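# Move the white can from turntable onto the coaster

## Task

Lift the white can off the turntable and set it down upright on the coaster. The other cans must stay standing where they are on the turntable.

## Robot and tools

Robot: two arms, left_arm and right_arm, each with a two-finger gripper whose fingers can fold. Calibrated bases in the scene frame: left_arm at (-0.076, +0.621, 0) m, right_arm at (+0.042, -0.620, 0) m, both turned only slightly about z. Scene frame: origin at table-top height, halfway between the nominal bases; +z up, +x out over the table, left_arm on the +y side. Arm names do not match image sides. Cameras: cam_high, cam_left_wrist, cam_right_wrist, each 672x504.

Gripper axes: the fingers point along the gripper's +z and open and close along its y. end_effector_position is the spot between the pads when they are closed. Fingertips stick out about 33 mm past that spot while the gap is 40 mm or less, and only about 9 mm when fully open.

The 18-number row (used by execute_actions and move): one flat list covering both arms. Numbers 1-9 are for left_arm: dx, dy, dz, rx, ry, rz, then gripper position, force_limit, speed. Numbers 10-18 are the same nine for right_arm. Every number lies in [-1, 1]. The six pose numbers are offsets, not poses. They count from that arm's Hand target as it stood when the action or move began, along the Hand target's own axes. 1.0 equals 0.6 m for dx/dy/dz, and 180 degrees for the rotation vector rx/ry/rz. Within one action or one move list, every row counts from that same start, not from the row before. A new call begins from the new Hand target, so repeating an offset moves the arm further. All six zero means: ask again for the current Hand target. That is useful when a gripper settled short, or to stop pressing on something. Gripper numbers are absolute commands. position +1 is open (140 mm), the pads meet near -0.8, and -1 closes until blocked. force_limit runs from about 14 N at -1 to 58 N at +1 for a slow close. speed runs from about 30 mm/s at -1, through 140 mm/s at 0, to 250 mm/s at +1; closing faster grips harder. force_limit and speed begin at +1. To leave a gripper alone, resend its last three numbers, because 0 counts as a command.

execute_actions(actions, cameras): actions is a list of actions; each action is a list of up to 15 rows. Each row is one control step of 1/30 s, and a short action holds its last row. One action lasts 0.5 s. An empty list returns the full state plus images. cameras: a list of names, ["all"], or [] for none.

move(target, speed, blend, stop_force, zero, blocking, cameras): drives straight-line paths toward target, which is one 18-number row or a list of up to 15 rows. All rows are offsets from the same Hand targets. speed is top path speed in m/s, 0.002 to 2, default 0.25; rotation is capped at twice that in rad/s. Give one value, or one per target. blend, in m, rounds the corners of a list; 0 means stop at each target. stop_force, in N from 10 to 80, ends an arm's path when it feels that much push along its travel. Use it only slowly, with a small value and no rotation. Leave it out when backing off a contact. It cannot be combined with blocking=false. zero (default true) resets the force baseline before the move. Paths do not avoid obstacles or the other arm, and everything stops after 10 s. The result adds a line "move:" with the ending (done, off_target, moving, held, fault) and the limits that acted (paced = pose clipped, held = steps withheld).

wait(seconds 0-10, cameras): lets time pass while each arm holds its command. stop(cameras): brakes a running move. zoom_image(camera, region=[x0,y0,x1,y1]) magnifies part of that camera's newest image, at most 504x504 px, origin top-left. finished_scene(scene = 1 or 2) ends the scene for good; the goal must hold without the robot.

Results: end_effector_position (m), end_effector_quat_wxyz and velocities are in the scene frame. Hand target is the last commanded pose after clipping; the controller limits each step to 70 mm and 16 degrees from the measured pose. object_status: 0 moving, 1 blocked while opening, 2 blocked while closing (a grip), 3 reached the target or pads met (maybe empty). position_measured is in counts: 3 open, about 75 = 100 mm, 139 = 60 mm, 200 = 20 mm, 230 pads together. Also shown: joint torques and external joint torques (positive toward larger joint angle), and Flange force along the gripper's axes, which includes held weight and some error. Wrist depth gives a 7x7 grid of distances in mm per wrist camera, read row by row from the top left; "-" means no value. MOTOR HOT warns of coming over-temperature braking.

Gripping tips: grip with the outer quarter of the pads, near the fingertips. A grip deeper toward the palm folds the fingers and can hold loosely or let go. Pushing fingertips straight into a surface folds them quietly and spoils the next grip. After closing, check for object_status 2. To squeeze harder, raise force_limit and shift position between -1 and -0.98.

Avoid: forces of 144 N or more, or joint torques at their limits. Either one freezes that arm for 10 s. The arms are stiff, so aiming even a little past a firm contact can trigger this. Do not hit things fast, drop the can, release it while it moves, or let it fall far. Keep all objects on the table and keep the other cans upright in place. Keep the arms from touching each other, and never close one gripper on the other's fingers. Plan routes around an arm's own base, not close past it. Avoid fully stretched reaches and long heavy holds, which overheat motors. Thinking time passes in the scene, and a running move keeps going meanwhile.

Each tool is called after "Emit:" as name(argument=value, ...) on one line, values as JSON.

## Session

Emit:
execute_actions(actions=[])

Scene clock: 0.00 s.
left_arm: end_effector_position=(+0.4255, +0.2263, +0.2856) position_measured=3 object_status=3 end_effector_quat_wxyz=(-0.323, +0.881, +0.328, +0.111) | right_arm: end_effector_position=(+0.2088, -0.2819, +0.3348) position_measured=3 object_status=3 end_effector_quat_wxyz=(-0.270, +0.913, +0.230, +0.201)
Joint positions: left_arm=[-0.915 0.433 1.456 0.399 1.828 -0.073] | right_arm=[0.841 -0.688 2.33 0.293 0.865 1.784]
Joint velocities: within noise
Joint torques (N m): no reading
External joint torques (N m): no reading
Flange force (N): no reading
Wrist depth (mm): cam_left_wrist=[2411 2243 - 511 468 398 360 / 2336 - - 499 - - 353 / 520 - - 479 427 385 344 / 519 133 544 464 401 374 128 / - 133 528 456 400 373 110 / - 614 505 451 402 356 319 / - - - - 386 353 288] | cam_right_wrist=[945 - 678 497 473 432 379 / - - - 504 441 414 374 / - - 702 469 435 403 385 / - 137 - - - - 127 / - 134 - - - - 115 / - 581 589 495 - - 383 / - - - - - - 376]
Hand target: left_arm +0.4255, +0.2263, +0.2856; -0.323, +0.881, +0.328, +0.111 | right_arm +0.2088, -0.2819, +0.3348; -0.270, +0.913, +0.230, +0.201
Tool commands: left_gripper/position=+1.0 left_gripper/force_limit=+1.0 left_gripper/speed=+1.0 right_gripper/position=+1.0 right_gripper/force_limit=+1.0 right_gripper/speed=+1.0

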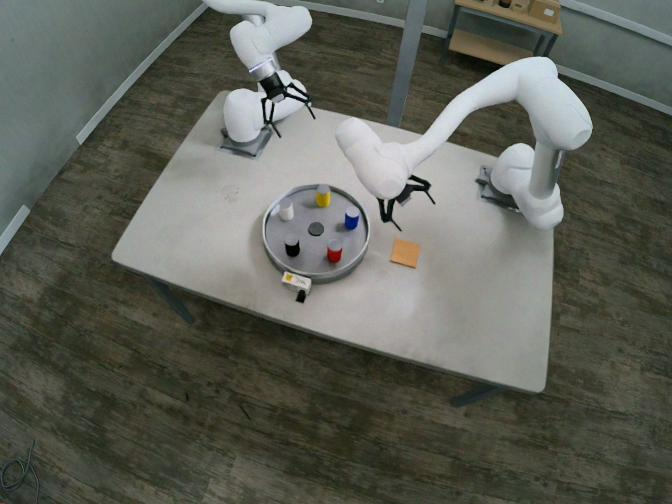

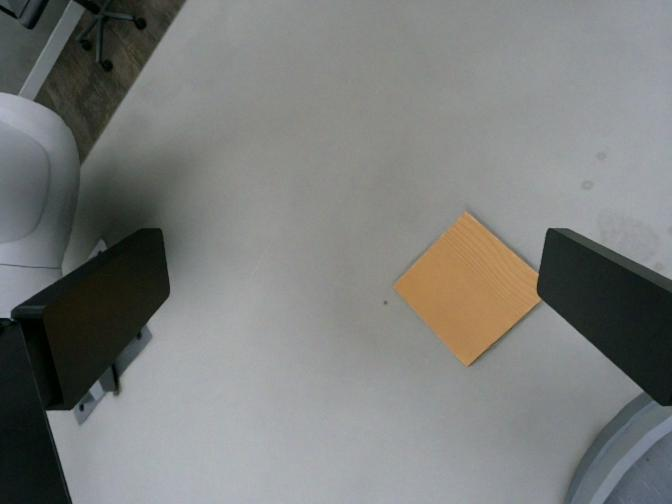

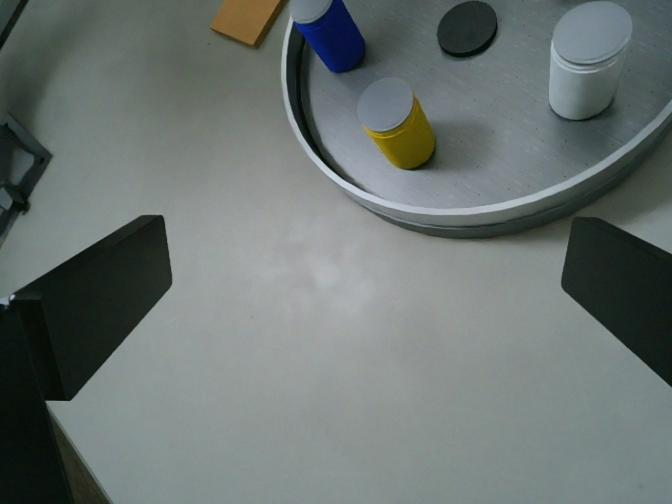

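Emit:
move(target=[0.43,-0.419,0.325,0,0,0,1,1,1,0.283,0.233,0.198,-0.177,-0.132,0.151,0.486,0,0], speed=0.4, cameras=["all"])

Scene clock: 5.30 s.
left_arm: end_effector_position=(+0.4555, +0.6268, +0.3657) position_measured=3 object_status=3 end_effector_quat_wxyz=(-0.323, +0.881, +0.328, +0.111) | right_arm: end_effector_position=(+0.4497, -0.2640, +0.2705) position_measured=68 object_status=3 end_effector_quat_wxyz=(-0.001, +1.000, +0.000, +0.000)
Joint positions: left_arm=[-0.424 0.059 1.785 0.616 1.635 0.363] | right_arm=[0.671 0.012 1.867 0.001 1.262 2.225]
Joint torques (N m): left_arm=[-1.65 -48.18 -44.14 4.69 0.79 0.27] | right_arm=[-0.24 -43.42 -40.47 2.97 0.16 -0.1]
External joint torques (N m): left_arm=[1.61 1.73 3.72 0.25 0.06 -0.3] | right_arm=[0.19 1.91 0.19 1.14 -0.21 0.1]
Flange force (N): left_arm=[-2.5 -0.5 7.0] | right_arm=[1.7 -2.2 1.6]
Wrist depth (mm): cam_left_wrist=[1838 2220 1950 1686 1568 476 427 / 2199 2136 1885 1661 530 460 403 / 2520 2116 1794 1495 498 449 414 / 2608 143 1794 - 506 153 396 / - 143 - 539 481 442 110 / - 483 646 546 455 429 385 / 403 453 - 522 - 418 393] | cam_right_wrist=[319 320 318 317 316 365 - / 338 334 337 334 333 - - / 356 355 353 351 353 - - / 378 120 367 285 364 132 - / - 102 403 396 - 123 100 / - 68 386 500 - - - / - - - 539 534 - -]
Hand target: left_arm +0.4555, +0.6268, +0.3657; -0.323, +0.881, +0.328, +0.111 | right_arm +0.4497, -0.2640, +0.2704; -0.001, +1.000, +0.000, +0.000
Off the commanded pose: left_arm 0.000 m, 0 deg | right_arm 0.000 m, 0 deg.
move: done

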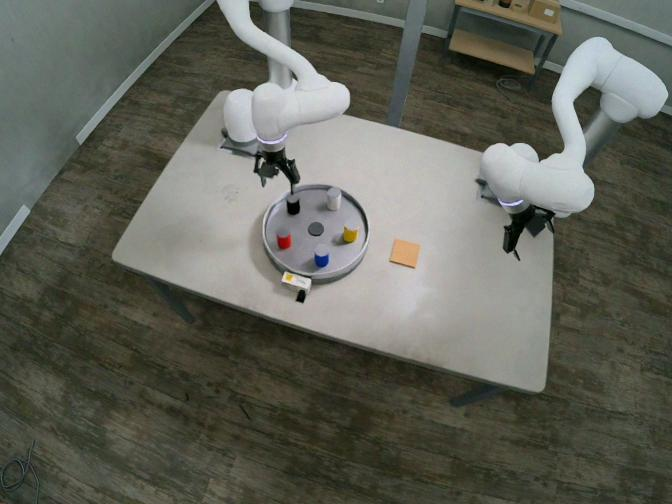

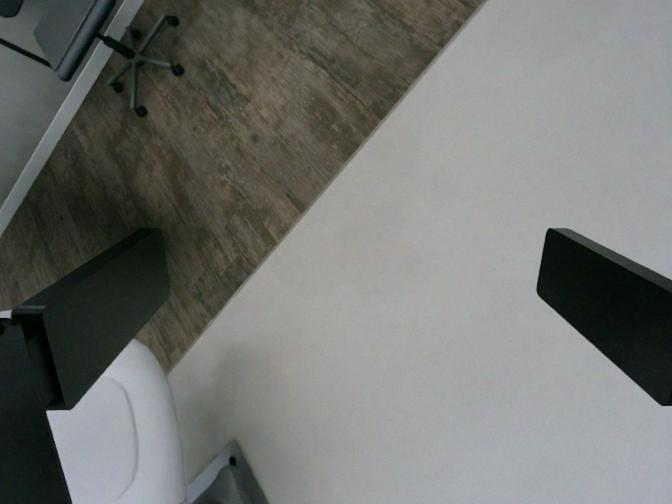

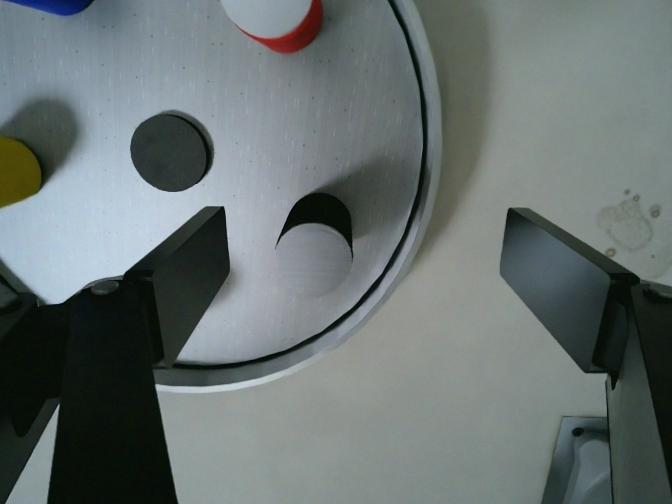

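Emit:
wait(seconds=0.5, cameras=["cam_high", "cam_right_wrist"])

Emit:
wait(seconds=1, cameras=["cam_high", "cam_right_wrist"])

Emit:
wait(seconds=1, cameras=["cam_high", "cam_right_wrist"])

Scene clock: 6.10 s.
left_arm: end_effector_position=(+0.4555, +0.6268, +0.3657) position_measured=3 object_status=3 end_effector_quat_wxyz=(-0.323, +0.881, +0.328, +0.111) | right_arm: end_effector_position=(+0.4497, -0.2640, +0.2704) position_measured=68 object_status=3 end_effector_quat_wxyz=(-0.001, +1.000, +0.000, +0.000)
Joint positions: left_arm=[-0.424 0.059 1.785 0.616 1.635 0.363] | right_arm=[0.671 0.012 1.867 0.001 1.262 2.225]
Joint torques (N m): left_arm=[-2.23 -48.1 -42.91 4.72 0.82 0.25] | right_arm=[-0.22 -43.26 -40.68 3 0.25 -0.02]
External joint torques (N m): left_arm=[2.23 1.66 2.58 0.21 0.03 -0.28] | right_arm=[0.19 2.13 0.71 1.07 -0.3 0.02]
Flange force (N): left_arm=[0.0 -0.1 6.0] | right_arm=[1.5 -1.8 2.6]
Wrist depth (mm): cam_left_wrist=[1823 2177 1967 1674 1495 484 419 / 2096 2136 1869 1766 509 465 419 / 2520 2136 1809 572 518 449 420 / 2548 143 1794 568 503 437 393 / - 143 611 554 493 438 110 / - 480 600 534 480 427 391 / 406 454 628 496 - 420 -] | cam_right_wrist=[318 320 319 317 320 - - / 336 336 336 253 332 380 - / 359 353 355 353 349 - - / 373 120 368 377 374 132 - / - 102 306 388 468 131 100 / - 67 397 - - - - / - - - - - 523 -]
Hand target: left_arm +0.4555, +0.6268, +0.3657; -0.323, +0.881, +0.328, +0.111 | right_arm +0.4497, -0.2640, +0.2704; -0.001, +1.000, +0.000, +0.000
Tool commands: left_gripper/position=+1.0 left_gripper/force_limit=+1.0 left_gripper/speed=+1.0 right_gripper/position=+0.486 right_gripper/force_limit=+0.0 right_gripper/speed=+0.0
Off the commanded pose: left_arm 0.000 m, 0 deg | right_arm 0.000 m, 0 deg.
wait: 0.50 s; at rest from the start
Images, in order (width x height): cam_high 672x504, cam_right_wrist 672x504.

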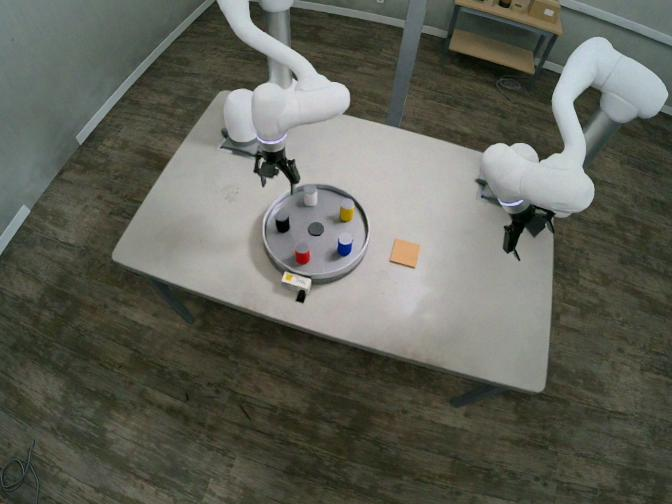

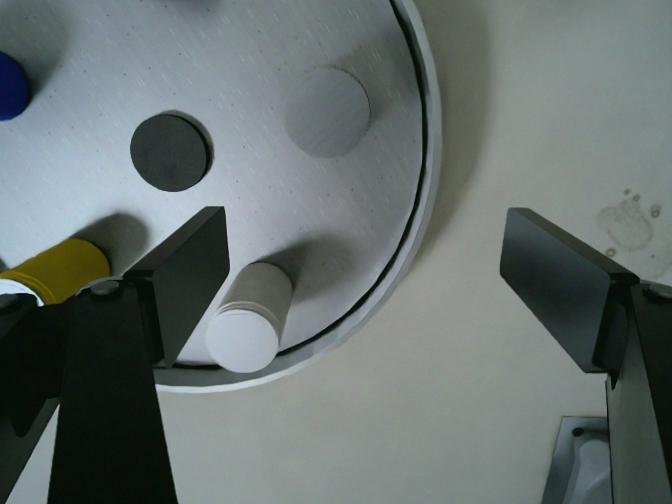

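Scene clock: 7.10 s.
left_arm: end_effector_position=(+0.4555, +0.6268, +0.3657) position_measured=3 object_status=3 end_effector_quat_wxyz=(-0.323, +0.881, +0.328, +0.111) | right_arm: end_effector_position=(+0.4497, -0.2640, +0.2704) position_measured=68 object_status=3 end_effector_quat_wxyz=(-0.001, +1.000, +0.000, +0.000)
Joint positions: left_arm=[-0.424 0.059 1.785 0.616 1.635 0.363] | right_arm=[0.671 0.012 1.867 0.001 1.262 2.225]
Joint torques (N m): left_arm=[-2.79 -47.69 -43.08 4.76 0.82 0.23] | right_arm=[-0.05 -43.25 -40.73 2.97 0.26 -0.05]
External joint torques (N m): left_arm=[2.82 1.24 2.75 0.17 0.03 -0.25] | right_arm=[0.07 1.69 0.41 1.14 -0.31 0.05]
Flange force (N): left_arm=[0.3 -1.1 6.8] | right_arm=[1.4 -1.5 2.0]
Wrist depth (mm): cam_left_wrist=[1823 2156 1901 1674 1505 - 426 / 2411 2096 1917 1674 542 448 420 / 2438 2116 1809 589 540 459 - / 2578 143 1809 558 490 453 389 / - 143 644 - - 438 110 / - 477 630 - 471 432 105 / 406 446 562 - 459 - -] | cam_right_wrist=[317 320 317 317 315 - 354 / 338 336 337 334 337 - - / 357 352 354 288 349 - - / 365 120 373 374 365 132 112 / - 91 391 395 473 123 100 / - 64 387 - 503 - - / - - - - - - -]
Hand target: left_arm +0.4555, +0.6268, +0.3657; -0.323, +0.881, +0.328, +0.111 | right_arm +0.4497, -0.2640, +0.2704; -0.001, +1.000, +0.000, +0.000
Tool commands: left_gripper/position=+1.0 left_gripper/force_limit=+1.0 left_gripper/speed=+1.0 right_gripper/position=+0.486 right_gripper/force_limit=+0.0 right_gripper/speed=+0.0
Off the commanded pose: left_arm 0.000 m, 0 deg | right_arm 0.000 m, 0 deg.
wait: 1.00 s; at rest by 0.17 s
Images, in order (width x height): cam_high 672x504, cam_right_wrist 672x504.

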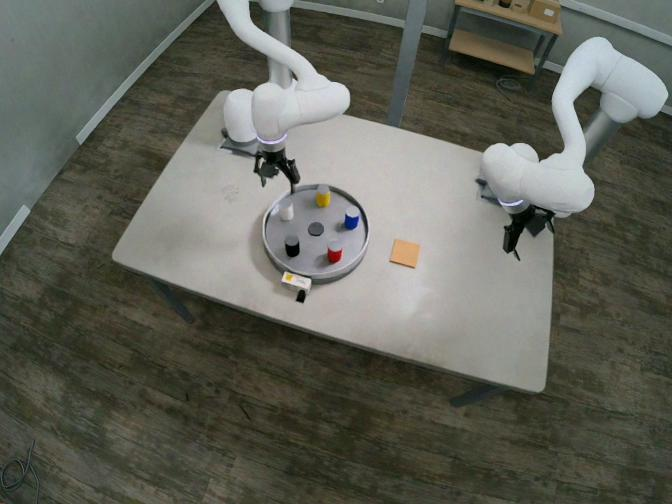

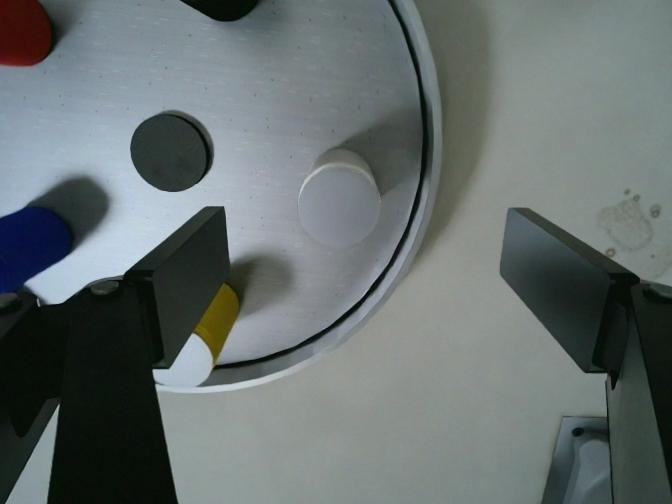

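Scene clock: 8.10 s.
left_arm: end_effector_position=(+0.4555, +0.6268, +0.3657) position_measured=3 object_status=3 end_effector_quat_wxyz=(-0.323, +0.881, +0.328, +0.111) | right_arm: end_effector_position=(+0.4497, -0.2640, +0.2704) position_measured=68 object_status=3 end_effector_quat_wxyz=(-0.001, +1.000, +0.000, +0.000)
Joint positions: left_arm=[-0.424 0.059 1.785 0.616 1.635 0.363] | right_arm=[0.671 0.012 1.867 0.001 1.262 2.225]
Joint torques (N m): left_arm=[-2.73 -48.07 -43.38 4.77 0.88 0.14] | right_arm=[-0.04 -43.7 -40.51 2.97 0.24 -0.08]
External joint torques (N m): left_arm=[2.7 1.59 2.99 0.16 -0.03 -0.16] | right_arm=[0 2.29 0.3 1.13 -0.29 0.08]
Flange force (N): left_arm=[0.2 -0.8 7.2] | right_arm=[2.3 -2.2 2.1]
Wrist depth (mm): cam_left_wrist=[1809 2116 1917 1699 1485 486 419 / 2002 2177 1901 1649 520 499 433 / 2608 2156 1838 1568 483 467 - / 2578 143 1738 - 494 450 121 / - 143 648 - 494 444 110 / - 480 595 - 450 430 389 / 405 448 584 485 470 426 395] | cam_right_wrist=[320 319 324 319 320 366 - / 336 336 336 332 338 386 - / 356 355 354 355 354 401 - / 380 123 368 295 361 131 - / - 100 403 389 470 131 100 / - 107 495 490 475 506 - / - - 550 - - - -]
Hand target: left_arm +0.4555, +0.6268, +0.3657; -0.323, +0.881, +0.328, +0.111 | right_arm +0.4497, -0.2640, +0.2704; -0.001, +1.000, +0.000, +0.000
Tool commands: left_gripper/position=+1.0 left_gripper/force_limit=+1.0 left_gripper/speed=+1.0 right_gripper/position=+0.486 right_gripper/force_limit=+0.0 right_gripper/speed=+0.0
Off the commanded pose: left_arm 0.000 m, 0 deg | right_arm 0.000 m, 0 deg.
wait: 1.00 s; at rest by 0.17 s
Images, in order (width x height): cam_high 672x504, cam_right_wrist 672x504.

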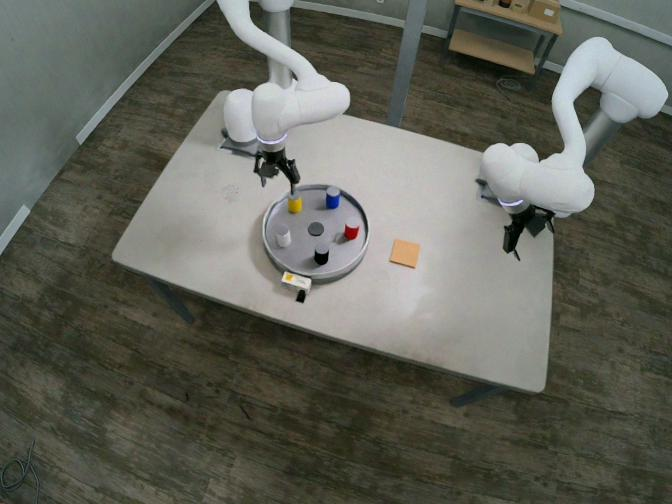

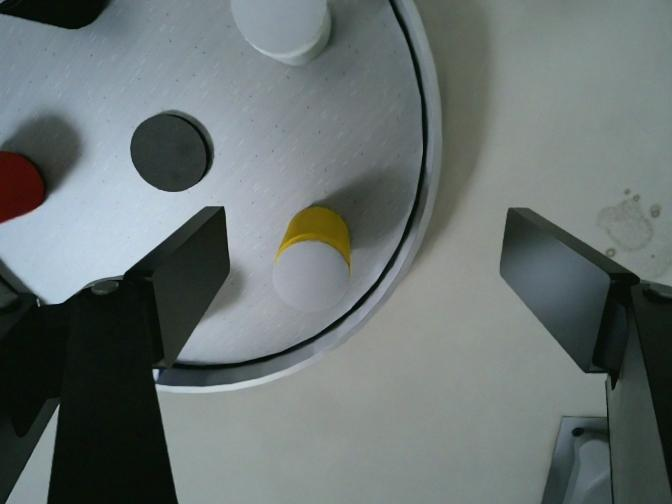

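Emit:
move(target=[0,0,0,0,0,0,1,1,1,0.0238,-0.2417,0,0,0,0,0.75,0,1], speed=0.4, cameras=["cam_right_wrist"])

Emit:
move(target=[0,0,0,0,0,0,1,1,1,0,0,0.1333,0,0,0,0.75,0,1], speed=0.3, cameras=["cam_right_wrist","cam_high"])

Scene clock: 13.70 s.
left_arm: end_effector_position=(+0.4555, +0.6268, +0.3657) position_measured=3 object_status=3 end_effector_quat_wxyz=(-0.323, +0.881, +0.328, +0.111) | right_arm: end_effector_position=(+0.4640, -0.1190, +0.2706) position_measured=35 object_status=3 end_effector_quat_wxyz=(-0.001, +1.000, +0.000, +0.000)
Joint positions: left_arm=[-0.424 0.059 1.785 0.616 1.635 0.363] | right_arm=[0.835 0.191 1.666 0.001 1.283 2.389]
Joint torques (N m): left_arm=[-2.39 -47.89 -43.17 4.79 0.86 0.22] | right_arm=[-0.33 -62.32 -41.26 2.98 0.29 -0.1]
External joint torques (N m): left_arm=[2.38 1.25 2.65 0.16 -0.02 -0.24] | right_arm=[0.04 2.49 1.04 1.11 -0.32 0.1]
Flange force (N): left_arm=[-0.1 -0.8 6.3] | right_arm=[1.0 -1.5 3.1]
Wrist depth (mm): cam_left_wrist=[1809 2136 2002 1674 1505 480 419 / 2265 2116 1901 1637 514 482 - / 2464 2096 1853 586 509 450 408 / 2578 143 1838 563 501 455 389 / - 143 623 - 480 442 109 / - 477 595 575 474 427 385 / 403 446 634 516 - 418 396] | cam_right_wrist=[- 320 320 318 313 236 315 / 318 336 337 336 334 333 327 / 405 347 352 349 353 353 342 / - 125 379 376 373 153 123 / - 116 398 390 399 381 107 / - - 428 326 415 488 - / - - 536 - 530 516 -]
Hand target: left_arm +0.4555, +0.6268, +0.3657; -0.323, +0.881, +0.328, +0.111 | right_arm +0.4640, -0.1189, +0.2706; -0.001, +1.000, +0.000, +0.000
Off the commanded pose: left_arm 0.000 m, 0 deg | right_arm 0.000 m, 0 deg.
move: done
Images, in order (width x height): cam_right_wrist 672x504.

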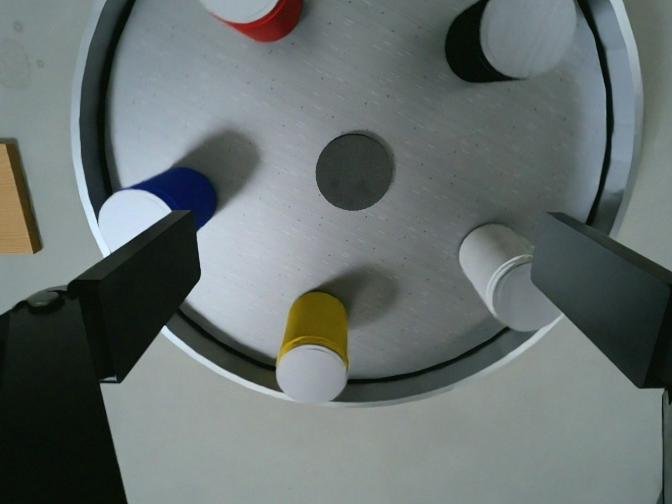

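Scene clock: 14.47 s.
left_arm: end_effector_position=(+0.4555, +0.6268, +0.3657) position_measured=3 object_status=3 end_effector_quat_wxyz=(-0.323, +0.881, +0.328, +0.111) | right_arm: end_effector_position=(+0.4640, -0.1188, +0.1907) position_measured=35 object_status=3 end_effector_quat_wxyz=(-0.001, +1.000, +0.000, +0.000)
Joint positions: left_arm=[-0.424 0.059 1.785 0.616 1.635 0.363] | right_arm=[0.835 0.237 1.761 0.001 1.142 2.389]
Joint torques (N m): left_arm=[-2.45 -48.04 -43 4.71 0.8 0.11] | right_arm=[0.23 -64.93 -38.5 2.76 0.25 -0.06]
External joint torques (N m): left_arm=[2.44 1.52 2.61 0.22 0.05 -0.13] | right_arm=[-0.35 2.16 0.09 1.14 -0.3 0.06]
Flange force (N): left_arm=[0.4 -0.6 6.2] | right_arm=[2.2 -1.9 2.1]
Wrist depth (mm): cam_left_wrist=[1794 2057 1901 1712 1475 473 428 / 2312 2156 1885 1649 519 464 419 / 2520 2096 1809 1568 507 456 411 / 2492 143 1823 561 458 450 395 / - 143 606 551 482 440 110 / - 479 - - - 431 387 / 404 453 608 530 - 433 -] | cam_right_wrist=[244 243 245 245 243 243 242 / 175 206 259 257 257 256 251 / 275 275 274 268 271 269 199 / 283 135 291 290 289 153 126 / - 116 301 307 302 308 108 / - 227 251 330 259 319 - / - - 320 335 240 231 -]
Hand target: left_arm +0.4555, +0.6268, +0.3657; -0.323, +0.881, +0.328, +0.111 | right_arm +0.4640, -0.1189, +0.1906; -0.001, +1.000, +0.000, +0.000
Off the commanded pose: left_arm 0.000 m, 0 deg | right_arm 0.000 m, 0 deg.
move: done
Images, in order (width x height): cam_high 672x504, cam_right_wrist 672x504.

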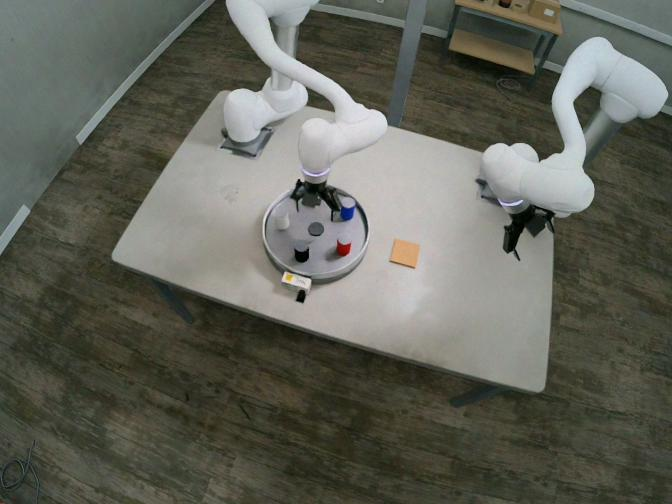

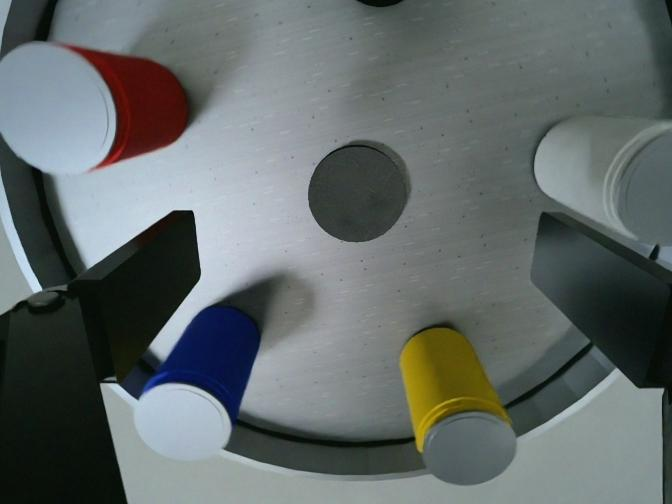

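Emit:
move(target=[0,0,0,0,0,0,1,1,1,-0.1845,-0.1478,-0.0407,0,0,0,0.75,-0.5,-0.2], speed=0.3, cameras=["cam_right_wrist", "cam_high"])

Scene clock: 20.63 s.
left_arm: end_effector_position=(+0.4555, +0.6268, +0.3657) position_measured=3 object_status=3 end_effector_quat_wxyz=(-0.323, +0.881, +0.328, +0.111) | right_arm: end_effector_position=(+0.3534, -0.0302, +0.2152) position_measured=35 object_status=3 end_effector_quat_wxyz=(-0.001, +1.000, +0.000, +0.000)
Joint positions: left_arm=[-0.424 0.059 1.785 0.616 1.635 0.363] | right_arm=[1.05 0.239 1.711 0.001 1.19 2.604]
Joint torques (N m): left_arm=[-2.5 -47.81 -43.14 4.79 0.81 0.18] | right_arm=[0.07 -66.22 -39.65 2.84 0.26 -0.06]
External joint torques (N m): left_arm=[2.52 1.36 2.81 0.13 0.03 -0.2] | right_arm=[0.18 2.5 0.59 1.14 -0.29 0.06]
Flange force (N): left_arm=[0.0 -0.9 6.6] | right_arm=[0.9 -2.4 2.7]
Wrist depth (mm): cam_left_wrist=[1809 2057 1950 1674 1515 - 422 / 2361 2199 1869 1637 503 - 418 / 2638 2116 1809 589 512 - 401 / 2548 143 1809 - - - 127 / - 143 641 534 490 442 110 / - 478 590 534 475 425 387 / 401 447 584 516 465 422 -] | cam_right_wrist=[307 245 187 262 266 261 264 / 320 - 281 282 281 280 276 / - - 295 298 293 296 296 / - 124 273 311 223 152 295 / - 108 395 - 309 319 107 / - - - 424 424 418 - / - - - - - - -]
Hand target: left_arm +0.4555, +0.6268, +0.3657; -0.323, +0.881, +0.328, +0.111 | right_arm +0.3533, -0.0302, +0.2152; -0.001, +1.000, +0.000, +0.000
Off the commanded pose: left_arm 0.000 m, 0 deg | right_arm 0.000 m, 0 deg.
move: done
Images, in order (width x height): cam_high 672x504, cam_right_wrist 672x504.

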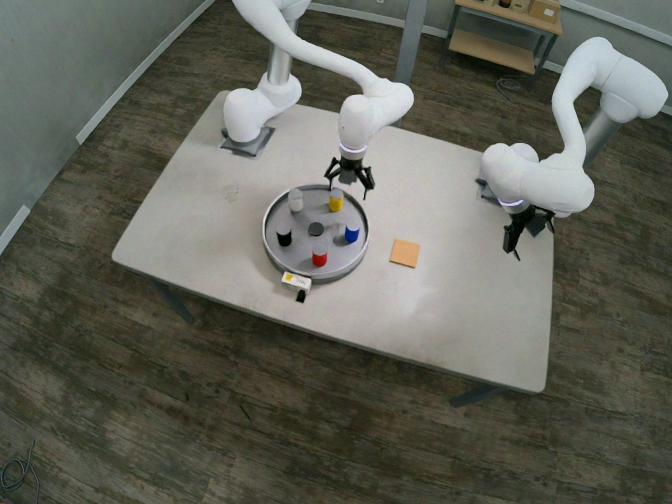

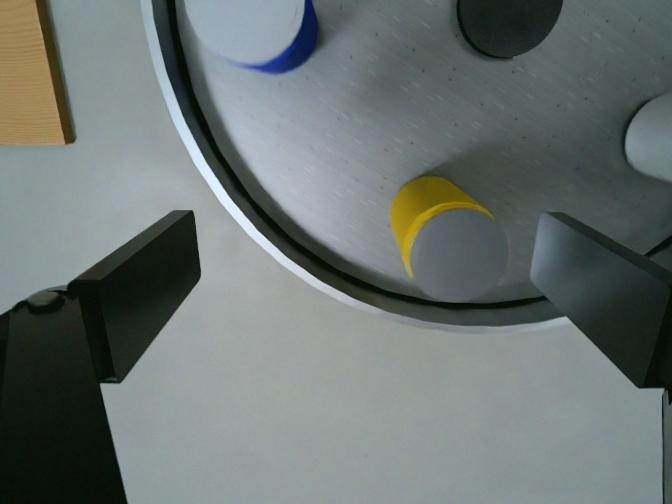

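Emit:
wait(seconds=0.05)

Emit:
execute_actions(actions=[[[0,0,0,0,0,0,1,1,1,-0.0002,0.0002,0,0,0,0,0.75,-0.5,-0.2],[0,0,0,0,0,0,1,1,1,-0.0007,0.0009,0,0,0,0,0.75,-0.5,-0.2],[0,0,0,0,0,0,1,1,1,-0.0016,0.0020,0,0,0,0,0.75,-0.5,-0.2],[0,0,0,0,0,0,1,1,1,-0.0029,0.0035,0.002,0,0,0,0.75,-0.5,-0.2],[0,0,0,0,0,0,1,1,1,-0.0045,0.0055,0.005,0,0,0,0.75,-0.5,-0.2],[0,0,0,0,0,0,1,1,1,-0.0064,0.0079,0.009,0,0,0,0.75,-0.5,-0.2],[0,0,0,0,0,0,1,1,1,-0.0086,0.0109,0.013,0,0,0,0.75,-0.5,-0.2],[0,0,0,0,0,0,1,1,1,-0.0111,0.0143,0.018,0,0,0,0.75,-0.5,-0.2],[0,0,0,0,0,0,1,1,1,-0.0138,0.0183,0.023,0,0,0,0.75,-0.5,-0.2],[0,0,0,0,0,0,1,1,1,-0.0168,0.0228,0.028,0,0,0,0.75,-0.5,-0.2],[0,0,0,0,0,0,1,1,1,-0.0199,0.0278,0.033,0,0,0,0.75,-0.5,-0.2],[0,0,0,0,0,0,1,1,1,-0.0233,0.0334,0.038,0,0,0,0.75,-0.5,-0.2],[0,0,0,0,0,0,1,1,1,-0.0265,0.0394,0.043,0,0,0,0.75,-0.5,-0.2],[0,0,0,0,0,0,1,1,1,-0.0296,0.0454,0.047,0,0,0,0.75,-0.5,-0.2],[0,0,0,0,0,0,1,1,1,-0.0325,0.0515,0.05,0,0,0,0.75,-0.5,-0.2]],[[0,0,0,0,0,0,1,1,1,-0.0027,0.0062,0,0,0,0,0.75,-0.5,-0.2],[0,0,0,0,0,0,1,1,1,-0.0053,0.0125,0,0,0,0,0.75,-0.5,-0.2],[0,0,0,0,0,0,1,1,1,-0.0076,0.0189,0,0,0,0,-1,-0.5,-0.2],[0,0,0,0,0,0,1,1,1,-0.0098,0.0253,0,0,0,0,-1,-0.5,-0.2],[0,0,0,0,0,0,1,1,1,-0.0117,0.0318,0,0,0,0,-1,-0.5,-0.2],[0,0,0,0,0,0,1,1,1,-0.0135,0.0384,0,0,0,0,-1,-0.5,-0.2],[0,0,0,0,0,0,1,1,1,-0.0151,0.0450,0,0,0,0,-1,-0.5,-0.2],[0,0,0,0,0,0,1,1,1,-0.0165,0.0516,0,0,0,0,-1,-0.5,-0.2],[0,0,0,0,0,0,1,1,1,-0.0176,0.0583,0,0,0,0,-1,-0.5,-0.2],[0,0,0,0,0,0,1,1,1,-0.0186,0.0650,0,0,0,0,-1,-0.5,-0.2],[0,0,0,0,0,0,1,1,1,-0.0194,0.0718,0,0,0,0,-1,-0.5,-0.2],[0,0,0,0,0,0,1,1,1,-0.0199,0.0786,0,0,0,0,-1,-0.5,-0.2],[0,0,0,0,0,0,1,1,1,-0.0203,0.0853,0,0,0,0,-1,-0.5,-0.2],[0,0,0,0,0,0,1,1,1,-0.0205,0.0921,0,0,0,0,-1,-0.5,-0.2],[0,0,0,0,0,0,1,1,1,-0.0204,0.0989,0,0,0,0,-1,-0.5,-0.2]],[[0,0,0,0,0,0,1,1,1,0.0002,0.0068,0,0,0,0,-1,-0.5,-0.2],[0,0,0,0,0,0,1,1,1,0.0007,0.0136,0,0,0,0,-1,-0.5,-0.2],[0,0,0,0,0,0,1,1,1,0.0013,0.0203,0,0,0,0,-1,-0.5,-0.2],[0,0,0,0,0,0,1,1,1,0.0022,0.0271,0,0,0,0,-1,-0.5,-0.2],[0,0,0,0,0,0,1,1,1,0.0032,0.0338,0,0,0,0,-1,-0.5,-0.2],[0,0,0,0,0,0,1,1,1,0.0045,0.0404,0,0,0,0,-1,-0.5,-0.2],[0,0,0,0,0,0,1,1,1,0.0060,0.0471,0,0,0,0,-1,-0.5,-0.2],[0,0,0,0,0,0,1,1,1,0.0076,0.0537,0,0,0,0,-1,-0.5,-0.2],[0,0,0,0,0,0,1,1,1,0.0095,0.0602,0,0,0,0,-1,-0.5,-0.2],[0,0,0,0,0,0,1,1,1,0.0115,0.0667,0,0,0,0,-1,-0.5,-0.2],[0,0,0,0,0,0,1,1,1,0.0137,0.0731,0,0,0,0,-1,-0.5,-0.2],[0,0,0,0,0,0,1,1,1,0.0162,0.0794,0,0,0,0,-1,-0.5,-0.2],[0,0,0,0,0,0,1,1,1,0.0188,0.0857,-0.002,0,0,0,-1,-0.5,-0.2],[0,0,0,0,0,0,1,1,1,0.0216,0.0919,-0.006,0,0,0,-1,-0.5,-0.2],[0,0,0,0,0,0,1,1,1,0.0246,0.0980,-0.012,0,0,0,-1,-0.5,-0.2]],[[0,0,0,0,0,0,1,1,1,0.0030,0.0058,-0.008,0,0,0,-1,-0.5,-0.2],[0,0,0,0,0,0,1,1,1,0.0056,0.0111,-0.018,0,0,0,-1,-0.5,-0.2],[0,0,0,0,0,0,1,1,1,0.0081,0.0159,-0.029,0,0,0,-1,-0.5,-0.2],[0,0,0,0,0,0,1,1,1,0.0103,0.0202,-0.041,0,0,0,-1,-0.5,-0.2],[0,0,0,0,0,0,1,1,1,0.0122,0.0239,-0.053,0,0,0,-1,-0.5,-0.2],[0,0,0,0,0,0,1,1,1,0.0139,0.0272,-0.066,0,0,0,-1,-0.5,-0.2],[0,0,0,0,0,0,1,1,1,0.0153,0.0300,-0.079,0,0,0,-1,-0.5,-0.2],[0,0,0,0,0,0,1,1,1,0.0164,0.0323,-0.092,0,0,0,-1,-0.5,-0.2],[0,0,0,0,0,0,1,1,1,0.0173,0.0340,-0.105,0,0,0,-1,-0.5,-0.2],[0,0,0,0,0,0,1,1,1,0.0180,0.0353,-0.117,0,0,0,-1,-0.5,-0.2],[0,0,0,0,0,0,1,1,1,0.0184,0.0360,-0.128,0,0,0,-1,-0.5,-0.2],[0,0,0,0,0,0,1,1,1,0.0185,0.0363,-0.138,0,0,0,-1,-0.5,-0.2],[0,0,0,0,0,0,1,1,1,0.0185,0.0363,-0.146,0,0,0,-1,-0.5,-0.2],[0,0,0,0,0,0,1,1,1,0.0185,0.0363,-0.152,0,0,0,-1,-0.5,-0.2],[0,0,0,0,0,0,1,1,1,0.0185,0.0363,-0.156,0,0,0,-1,-0.5,-0.2]]], cameras=["cam_right_wrist"])

Scene clock: 22.33 s.
left_arm: end_effector_position=(+0.4555, +0.6268, +0.3657) position_measured=3 object_status=3 end_effector_quat_wxyz=(-0.323, +0.881, +0.328, +0.111) | right_arm: end_effector_position=(+0.3533, -0.0302, +0.2152) position_measured=35 object_status=3 end_effector_quat_wxyz=(-0.001, +1.000, +0.000, +0.000)
Joint positions: left_arm=[-0.424 0.059 1.785 0.616 1.635 0.363] | right_arm=[1.05 0.239 1.711 0.001 1.19 2.604]
Joint torques (N m): left_arm=[-2.17 -48.04 -43.04 4.66 0.89 0.28] | right_arm=[-0.14 -66.27 -39.63 2.8 0.28 -0.1]
External joint torques (N m): left_arm=[2.11 1.51 2.59 0.28 -0.05 -0.3] | right_arm=[0.2 2.64 0.48 1.18 -0.32 0.1]
Flange force (N): left_arm=[-0.2 -0.2 6.0] | right_arm=[1.0 -2.8 2.7]
Wrist depth (mm): cam_left_wrist=[1809 2136 1967 1699 1475 478 437 / 2361 2096 1933 1661 520 471 447 / 2520 2057 1838 1613 501 430 411 / 2578 143 1794 537 513 439 394 / - 143 626 546 506 441 110 / - 478 - 531 478 431 387 / 406 449 578 511 452 406 395] | cam_right_wrist=[313 265 262 266 266 260 266 / 327 - 198 276 280 280 278 / 351 - 296 299 296 293 294 / - 125 271 313 314 153 297 / - 116 - - 330 300 108 / - 418 - - 418 - - / - - - - - - -]
Hand target: left_arm +0.4555, +0.6268, +0.3657; -0.323, +0.881, +0.328, +0.111 | right_arm +0.3533, -0.0302, +0.2152; -0.001, +1.000, +0.000, +0.000
Tool commands: left_gripper/position=+1.0 left_gripper/force_limit=+1.0 left_gripper/speed=+1.0 right_gripper/position=+0.75 right_gripper/force_limit=-0.5 right_gripper/speed=-0.2
Off the commanded pose: left_arm 0.000 m, 0 deg | right_arm 0.000 m, 0 deg.
wait: 0.07 s; at rest from the start

Scene clock: 24.60 s.
left_arm: end_effector_position=(+0.4555, +0.6268, +0.3657) position_measured=3 object_status=3 end_effector_quat_wxyz=(-0.323, +0.881, +0.328, +0.111) | right_arm: end_effector_position=(+0.3474, -0.2011, +0.2856) position_measured=233 object_status=3 end_effector_quat_wxyz=(-0.001, +1.000, +0.000, +0.000)
Joint positions: left_arm=[-0.424 0.059 1.785 0.616 1.635 0.363] | right_arm=[0.891 -0.032 1.882 0.001 1.291 2.445]
Joint torques (N m): left_arm=[-2.6 -47.87 -42.97 4.69 0.78 0.21] | right_arm=[-0.36 -39.76 -40.88 3.05 0.26 -0.1]
External joint torques (N m): left_arm=[2.63 1.16 2.37 0.27 0.06 -0.24] | right_arm=[0.46 2.39 0.25 1.09 -0.3 0.1]
External joint torques at the end of the 1st action: left_arm=[2.04 1.73 2.9 0.22 0.09 -0.23] | right_arm=[0.1 3.5 1.29 1.12 -0.47 0.01]
External joint torques at the end of the 2nd action: left_arm=[2.3 1.71 2.7 0.27 0 -0.17] | right_arm=[-1.62 1.06 1.58 1.13 -0.05 0.19]
External joint torques at the end of the 3rd action: left_arm=[1.85 1.95 2.69 0.27 -0.04 -0.28] | right_arm=[1.11 1.89 0.78 1.08 -0.36 -0.11]
Flange force (N): left_arm=[0.6 -0.9 6.0] | right_arm=[1.2 -3.6 2.0]
Flange force at the end of the 1st action (N): left_arm=[-0.6 -0.2 6.2] | right_arm=[1.1 -2.4 4.7]
Flange force at the end of the 2nd action (N): left_arm=[0.2 -0.2 6.3] | right_arm=[1.5 2.4 2.7]
Flange force at the end of the 3rd action (N): left_arm=[-0.4 0.5 5.9] | right_arm=[-0.6 -2.5 3.1]
Wrist depth (mm): cam_left_wrist=[1780 2096 1950 1674 1547 - 435 / 2336 2177 1853 1649 533 463 438 / 2578 2136 1838 1602 501 463 411 / 2608 143 1853 - 497 451 391 / - 143 632 - 476 437 110 / - 484 - 528 485 418 - / 403 447 579 528 450 432 396] | cam_right_wrist=[333 332 325 333 329 327 - / 353 353 349 344 344 403 - / 362 288 368 365 363 419 - / - 391 388 113 109 - - / 480 - 86 80 85 82 75 / - - 77 64 - 76 - / - - - - - - -]
Hand target: left_arm +0.4555, +0.6268, +0.3657; -0.323, +0.881, +0.328, +0.111 | right_arm +0.3474, -0.2011, +0.2858; -0.001, +1.000, +0.000, +0.000
Off the commanded pose: left_arm 0.000 m, 0 deg | right_arm 0.000 m, 0 deg.
Images, in order (width x height): cam_right_wrist 672x504.

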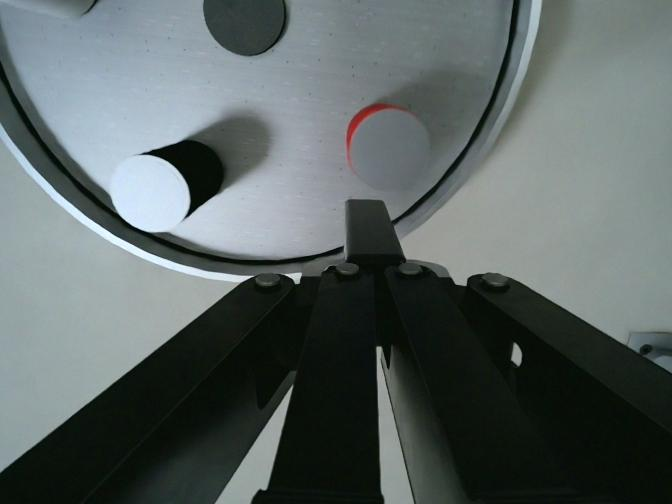

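Emit:
move(target=[0,0,0,0,0,0,1,1,1,0.0098,-0.2848,0.1680,0,0,0,0.75,-0.5,-0.2], speed=0.3)

Scene clock: 26.77 s.
left_arm: end_effector_position=(+0.4555, +0.6268, +0.3657) position_measured=3 object_status=3 end_effector_quat_wxyz=(-0.323, +0.881, +0.328, +0.111) | right_arm: end_effector_position=(+0.3533, -0.0301, +0.1852) position_measured=35 object_status=0 end_effector_quat_wxyz=(-0.001, +1.000, +0.000, +0.000)
Joint positions: left_arm=[-0.424 0.059 1.785 0.616 1.635 0.363] | right_arm=[1.05 0.259 1.744 0.001 1.138 2.604]
Joint torques (N m): left_arm=[-2.21 -48.54 -43.16 4.78 0.85 0.19] | right_arm=[-0.14 -66.84 -38.7 2.78 0.26 -0.09]
External joint torques (N m): left_arm=[2.2 1.88 2.67 0.17 0 -0.21] | right_arm=[0.44 1.95 0.46 1.11 -0.29 0.08]
Flange force (N): left_arm=[0.1 0.2 6.1] | right_arm=[0.2 -2.1 2.3]
Wrist depth (mm): cam_left_wrist=[1809 2039 1967 1674 1495 470 422 / 2411 2177 1853 1625 529 460 419 / 2608 2177 1809 1579 509 441 400 / 2638 133 1950 595 - 433 396 / - 143 2464 578 463 445 110 / - 482 - 533 479 429 389 / 404 451 - 525 463 420 -] | cam_right_wrist=[- 238 241 240 238 231 237 / - 249 173 171 252 251 251 / - - 244 263 267 263 264 / - 125 266 282 284 153 137 / - 108 - 280 295 287 107 / - 384 399 - - - - / - - 427 - - 410 -]
Hand target: left_arm +0.4555, +0.6268, +0.3657; -0.323, +0.881, +0.328, +0.111 | right_arm +0.3533, -0.0301, +0.1852; -0.001, +1.000, +0.000, +0.000
Off the commanded pose: left_arm 0.000 m, 0 deg | right_arm 0.000 m, 0 deg.
move: done

Emit:
wait(seconds=4.12)

Emit:
execute_actions(actions=[[[0,0,0,0,0,0,1,1,1,-0.0002,0.0002,0,0,0,0,0.75,-0.5,-0.2],[0,0,0,0,0,0,1,1,1,-0.0007,0.0009,0,0,0,0,0.75,-0.5,-0.2],[0,0,0,0,0,0,1,1,1,-0.0016,0.0020,0,0,0,0,0.75,-0.5,-0.2],[0,0,0,0,0,0,1,1,1,-0.0029,0.0035,0.002,0,0,0,0.75,-0.5,-0.2],[0,0,0,0,0,0,1,1,1,-0.0045,0.0055,0.005,0,0,0,0.75,-0.5,-0.2],[0,0,0,0,0,0,1,1,1,-0.0064,0.0079,0.010,0,0,0,0.75,-0.5,-0.2],[0,0,0,0,0,0,1,1,1,-0.0086,0.0109,0.015,0,0,0,0.75,-0.5,-0.2],[0,0,0,0,0,0,1,1,1,-0.0111,0.0143,0.021,0,0,0,0.75,-0.5,-0.2],[0,0,0,0,0,0,1,1,1,-0.0138,0.0183,0.028,0,0,0,0.75,-0.5,-0.2],[0,0,0,0,0,0,1,1,1,-0.0168,0.0228,0.035,0,0,0,0.75,-0.5,-0.2],[0,0,0,0,0,0,1,1,1,-0.0199,0.0278,0.042,0,0,0,0.75,-0.5,-0.2],[0,0,0,0,0,0,1,1,1,-0.0233,0.0334,0.049,0,0,0,0.75,-0.5,-0.2],[0,0,0,0,0,0,1,1,1,-0.0265,0.0394,0.056,0,0,0,0.75,-0.5,-0.2],[0,0,0,0,0,0,1,1,1,-0.0296,0.0454,0.062,0,0,0,0.75,-0.5,-0.2],[0,0,0,0,0,0,1,1,1,-0.0325,0.0515,0.066,0,0,0,0.75,-0.5,-0.2]],[[0,0,0,0,0,0,1,1,1,-0.0027,0.0062,0,0,0,0,0.75,-0.5,-0.2],[0,0,0,0,0,0,1,1,1,-0.0053,0.0125,0,0,0,0,0.75,-0.5,-0.2],[0,0,0,0,0,0,1,1,1,-0.0076,0.0189,0,0,0,0,-1,-0.5,-0.2],[0,0,0,0,0,0,1,1,1,-0.0098,0.0253,0,0,0,0,-1,-0.5,-0.2],[0,0,0,0,0,0,1,1,1,-0.0117,0.0318,0,0,0,0,-1,-0.5,-0.2],[0,0,0,0,0,0,1,1,1,-0.0135,0.0384,0,0,0,0,-1,-0.5,-0.2],[0,0,0,0,0,0,1,1,1,-0.0151,0.0450,0,0,0,0,-1,-0.5,-0.2],[0,0,0,0,0,0,1,1,1,-0.0165,0.0516,0,0,0,0,-1,-0.5,-0.2],[0,0,0,0,0,0,1,1,1,-0.0176,0.0583,0,0,0,0,-1,-0.5,-0.2],[0,0,0,0,0,0,1,1,1,-0.0186,0.0650,0,0,0,0,-1,-0.5,-0.2],[0,0,0,0,0,0,1,1,1,-0.0194,0.0718,0,0,0,0,-1,-0.5,-0.2],[0,0,0,0,0,0,1,1,1,-0.0199,0.0786,0,0,0,0,-1,-0.5,-0.2],[0,0,0,0,0,0,1,1,1,-0.0203,0.0853,0,0,0,0,-1,-0.5,-0.2],[0,0,0,0,0,0,1,1,1,-0.0205,0.0921,0,0,0,0,-1,-0.5,-0.2],[0,0,0,0,0,0,1,1,1,-0.0204,0.0989,0,0,0,0,-1,-0.5,-0.2]],[[0,0,0,0,0,0,1,1,1,0.0002,0.0068,0,0,0,0,-1,-0.5,-0.2],[0,0,0,0,0,0,1,1,1,0.0007,0.0136,0,0,0,0,-1,-0.5,-0.2],[0,0,0,0,0,0,1,1,1,0.0013,0.0203,0,0,0,0,-1,-0.5,-0.2],[0,0,0,0,0,0,1,1,1,0.0022,0.0271,0,0,0,0,-1,-0.5,-0.2],[0,0,0,0,0,0,1,1,1,0.0032,0.0338,0,0,0,0,-1,-0.5,-0.2],[0,0,0,0,0,0,1,1,1,0.0045,0.0404,0,0,0,0,-1,-0.5,-0.2],[0,0,0,0,0,0,1,1,1,0.0060,0.0471,0,0,0,0,-1,-0.5,-0.2],[0,0,0,0,0,0,1,1,1,0.0076,0.0537,0,0,0,0,-1,-0.5,-0.2],[0,0,0,0,0,0,1,1,1,0.0095,0.0602,0,0,0,0,-1,-0.5,-0.2],[0,0,0,0,0,0,1,1,1,0.0115,0.0667,0,0,0,0,-1,-0.5,-0.2],[0,0,0,0,0,0,1,1,1,0.0137,0.0731,0,0,0,0,-1,-0.5,-0.2],[0,0,0,0,0,0,1,1,1,0.0162,0.0794,0,0,0,0,-1,-0.5,-0.2],[0,0,0,0,0,0,1,1,1,0.0188,0.0857,-0.002,0,0,0,-1,-0.5,-0.2],[0,0,0,0,0,0,1,1,1,0.0216,0.0919,-0.006,0,0,0,-1,-0.5,-0.2],[0,0,0,0,0,0,1,1,1,0.0246,0.0980,-0.012,0,0,0,-1,-0.5,-0.2]],[[0,0,0,0,0,0,1,1,1,0.0030,0.0058,-0.008,0,0,0,-1,-0.5,-0.2],[0,0,0,0,0,0,1,1,1,0.0056,0.0111,-0.018,0,0,0,-1,-0.5,-0.2],[0,0,0,0,0,0,1,1,1,0.0081,0.0159,-0.029,0,0,0,-1,-0.5,-0.2],[0,0,0,0,0,0,1,1,1,0.0103,0.0202,-0.041,0,0,0,-1,-0.5,-0.2],[0,0,0,0,0,0,1,1,1,0.0122,0.0239,-0.053,0,0,0,-1,-0.5,-0.2],[0,0,0,0,0,0,1,1,1,0.0139,0.0272,-0.066,0,0,0,-1,-0.5,-0.2],[0,0,0,0,0,0,1,1,1,0.0153,0.0300,-0.079,0,0,0,-1,-0.5,-0.2],[0,0,0,0,0,0,1,1,1,0.0164,0.0323,-0.092,0,0,0,-1,-0.5,-0.2],[0,0,0,0,0,0,1,1,1,0.0173,0.0340,-0.105,0,0,0,-1,-0.5,-0.2],[0,0,0,0,0,0,1,1,1,0.0180,0.0353,-0.117,0,0,0,-1,-0.5,-0.2],[0,0,0,0,0,0,1,1,1,0.0184,0.0360,-0.128,0,0,0,-1,-0.5,-0.2],[0,0,0,0,0,0,1,1,1,0.0185,0.0363,-0.138,0,0,0,-1,-0.5,-0.2],[0,0,0,0,0,0,1,1,1,0.0185,0.0363,-0.146,0,0,0,-1,-0.5,-0.2],[0,0,0,0,0,0,1,1,1,0.0185,0.0363,-0.152,0,0,0,-1,-0.5,-0.2],[0,0,0,0,0,0,1,1,1,0.0185,0.0363,-0.156,0,0,0,-1,-0.5,-0.2]]], cameras=["cam_right_wrist"])

Emit:
move(target=[[0,0,0,0,0,0,1,1,1,0.0543,-0.2518,-0.1073,0,0,0,-1,-0.5,-0.2],[0,0,0,0,0,0,1,1,1,0.1152,-0.7310,-0.0073,0,0,0,-1,-0.5,-0.2]], speed=0.35, blend=[0.05,0], cameras=["all"])

Scene clock: 32.17 s.
left_arm: end_effector_position=(+0.4555, +0.6268, +0.3657) position_measured=3 object_status=3 end_effector_quat_wxyz=(-0.323, +0.881, +0.328, +0.111) | right_arm: end_effector_position=(+0.3533, -0.0301, +0.1852) position_measured=35 object_status=3 end_effector_quat_wxyz=(-0.001, +1.000, +0.000, +0.000)
Joint positions: left_arm=[-0.424 0.059 1.785 0.616 1.635 0.363] | right_arm=[1.05 0.259 1.744 0.001 1.138 2.604]
Joint torques (N m): left_arm=[-3.03 -47.7 -43.34 4.67 0.83 0.2] | right_arm=[-0.05 -67.58 -38.78 2.73 0.34 -0.02]
External joint torques (N m): left_arm=[3.04 1.14 2.89 0.28 0.02 -0.23] | right_arm=[0.1 2.73 0.59 1.15 -0.37 0.02]
Flange force (N): left_arm=[0.4 -1.5 7.3] | right_arm=[1.1 -2.5 3.2]
Wrist depth (mm): cam_left_wrist=[1838 2177 1885 1649 1568 469 434 / 2702 2116 1838 1674 - 449 430 / 2608 2057 1838 1625 502 458 415 / 2608 143 1838 - - 153 391 / - 143 625 562 489 155 110 / - 476 - 522 483 - 105 / 406 448 582 517 474 413 395] | cam_right_wrist=[- 235 158 237 239 230 238 / - 239 - 250 251 251 251 / 324 - 264 267 266 263 264 / 333 125 278 283 282 153 126 / - 108 362 - 294 285 108 / - - - 395 - - - / - - - - 413 - -]
Hand target: left_arm +0.4555, +0.6268, +0.3657; -0.323, +0.881, +0.328, +0.111 | right_arm +0.3533, -0.0301, +0.1852; -0.001, +1.000, +0.000, +0.000
Tool commands: left_gripper/position=+1.0 left_gripper/force_limit=+1.0 left_gripper/speed=+1.0 right_gripper/position=+0.75 right_gripper/force_limit=-0.5 right_gripper/speed=-0.2
Off the commanded pose: left_arm 0.000 m, 0 deg | right_arm 0.000 m, 0 deg.
wait: 4.13 s; at rest from the start

Scene clock: 34.43 s.
left_arm: end_effector_position=(+0.4555, +0.6268, +0.3657) position_measured=3 object_status=3 end_effector_quat_wxyz=(-0.323, +0.881, +0.328, +0.111) | right_arm: end_effector_position=(+0.3474, -0.2010, +0.2460) position_measured=156 object_status=2 end_effector_quat_wxyz=(-0.001, +1.000, +0.000, +0.000)
Joint positions: left_arm=[-0.424 0.059 1.785 0.616 1.635 0.363] | right_arm=[0.891 -0.011 1.936 0.001 1.216 2.445]
Joint torques (N m): left_arm=[-3.41 -48.08 -43.42 4.7 0.85 0.2] | right_arm=[-0.1 -40.28 -41.29 2.92 0.32 -0.05]
External joint torques (N m): left_arm=[3.42 1.55 3.04 0.23 0 -0.22] | right_arm=[0.26 1.82 1.82 1.1 -0.36 0.05]
External joint torques at the end of the 1st action: left_arm=[1.98 0.97 2.76 0.3 -0.03 -0.16] | right_arm=[0.21 4.36 0.29 1.09 -0.07 0.05]
External joint torques at the end of the 2nd action: left_arm=[2.66 1.52 2.83 0.26 -0.02 -0.21] | right_arm=[2.23 -0.16 0.75 1.18 -0.54 0.26]
External joint torques at the end of the 3rd action: left_arm=[2.74 1.32 2.72 0.3 -0.05 -0.22] | right_arm=[-1.88 0.85 1.38 1.17 -0.16 0.02]
Flange force (N): left_arm=[1.0 -1.1 7.9] | right_arm=[-0.4 -0.4 4.2]
Flange force at the end of the 1st action (N): left_arm=[-0.8 -1.2 6.2] | right_arm=[2.3 -5.3 3.9]
Flange force at the end of the 2nd action (N): left_arm=[0.3 -0.7 6.9] | right_arm=[-4.5 -0.8 1.6]
Flange force at the end of the 3rd action (N): left_arm=[0.4 -1.0 6.9] | right_arm=[2.2 3.0 2.6]
Wrist depth (mm): cam_left_wrist=[1823 2177 1917 1613 1485 486 420 / 2520 2116 1885 1591 516 492 419 / 2548 2096 1853 574 530 450 424 / 2411 143 1674 555 - 152 393 / - 143 643 539 - 437 110 / - 477 626 530 471 429 386 / 405 449 589 533 463 423 392] | cam_right_wrist=[297 296 292 296 294 291 337 / 314 314 312 306 310 302 - / 324 262 327 - 323 380 386 / 320 325 123 149 142 404 - / - 86 85 432 125 80 91 / - 75 67 460 - - - / - - - - - - -]
Hand target: left_arm +0.4555, +0.6268, +0.3657; -0.323, +0.881, +0.328, +0.111 | right_arm +0.3474, -0.2010, +0.2462; -0.001, +1.000, +0.000, +0.000
Off the commanded pose: left_arm 0.000 m, 0 deg | right_arm 0.000 m, 0 deg.
Images, in order (width x height): cam_right_wrist 672x504.

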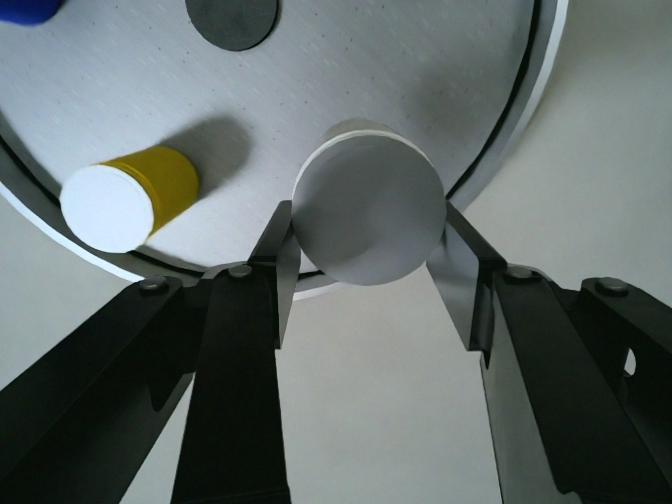

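Scene clock: 36.23 s.
left_arm: end_effector_position=(+0.4555, +0.6268, +0.3657) position_measured=3 object_status=3 end_effector_quat_wxyz=(-0.323, +0.881, +0.328, +0.111) | right_arm: end_effector_position=(+0.4167, +0.2376, +0.2512) position_measured=156 object_status=2 end_effector_quat_wxyz=(-0.001, +1.000, +0.000, +0.000)
Joint positions: left_arm=[-0.424 0.059 1.785 0.616 1.635 0.363] | right_arm=[1.139 0.658 1.018 0.001 1.464 2.693]
Joint torques (N m): left_arm=[-2.52 -47.44 -43.3 4.78 0.84 0.26] | right_arm=[-0.36 -111.09 -43.61 3.14 0.31 -0.06]
External joint torques (N m): left_arm=[2.55 0.89 2.88 0.16 0.01 -0.28] | right_arm=[0.3 5.48 1.72 1.11 -0.33 0.06]
Flange force (N): left_arm=[-0.5 -1.6 6.8] | right_arm=[1.4 -4.2 4.2]
Wrist depth (mm): cam_left_wrist=[1838 2136 2002 1637 1515 477 422 / 2438 2199 1885 1637 517 465 433 / 2492 2177 1823 1547 503 468 418 / 2608 143 1780 578 503 463 128 / - 143 598 551 485 442 110 / - 480 590 538 473 430 388 / 406 454 578 539 473 422 393] | cam_right_wrist=[- - - - - - 292 / 368 - - 352 354 332 312 / - 392 395 137 140 342 311 / - 410 117 149 142 331 346 / - 86 85 - - 80 91 / - 75 67 - - - - / - - - - - - -]
Hand target: left_arm +0.4555, +0.6268, +0.3657; -0.323, +0.881, +0.328, +0.111 | right_arm +0.4167, +0.2376, +0.2511; -0.001, +1.000, +0.000, +0.000
Off the commanded pose: left_arm 0.000 m, 0 deg | right_arm 0.000 m, 0 deg.
move: done

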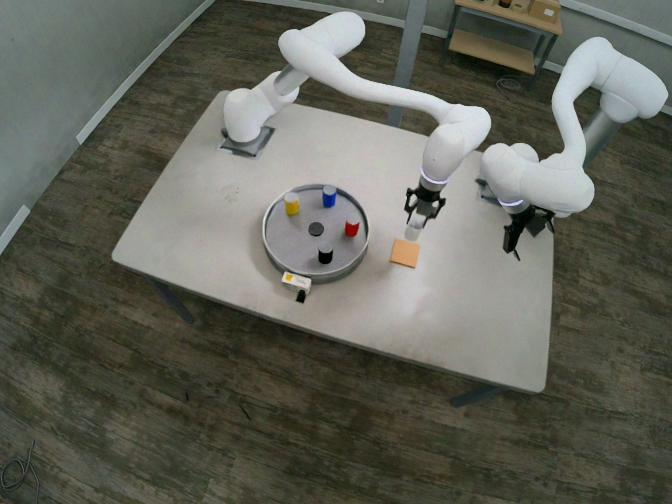

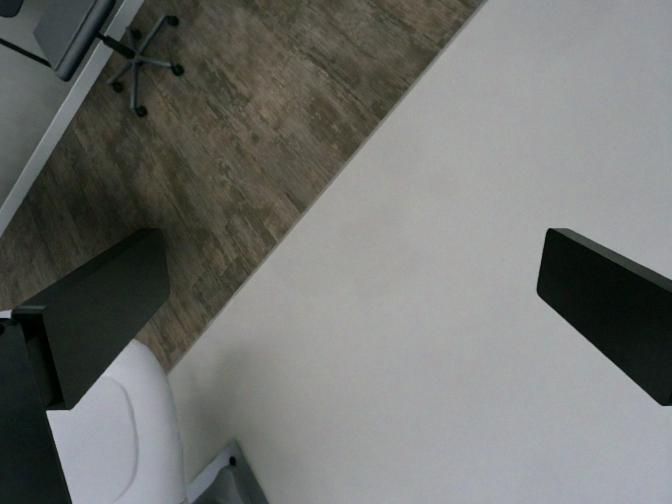

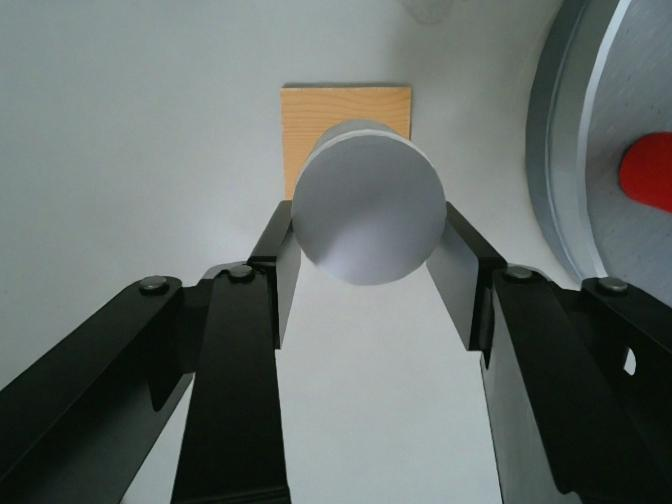

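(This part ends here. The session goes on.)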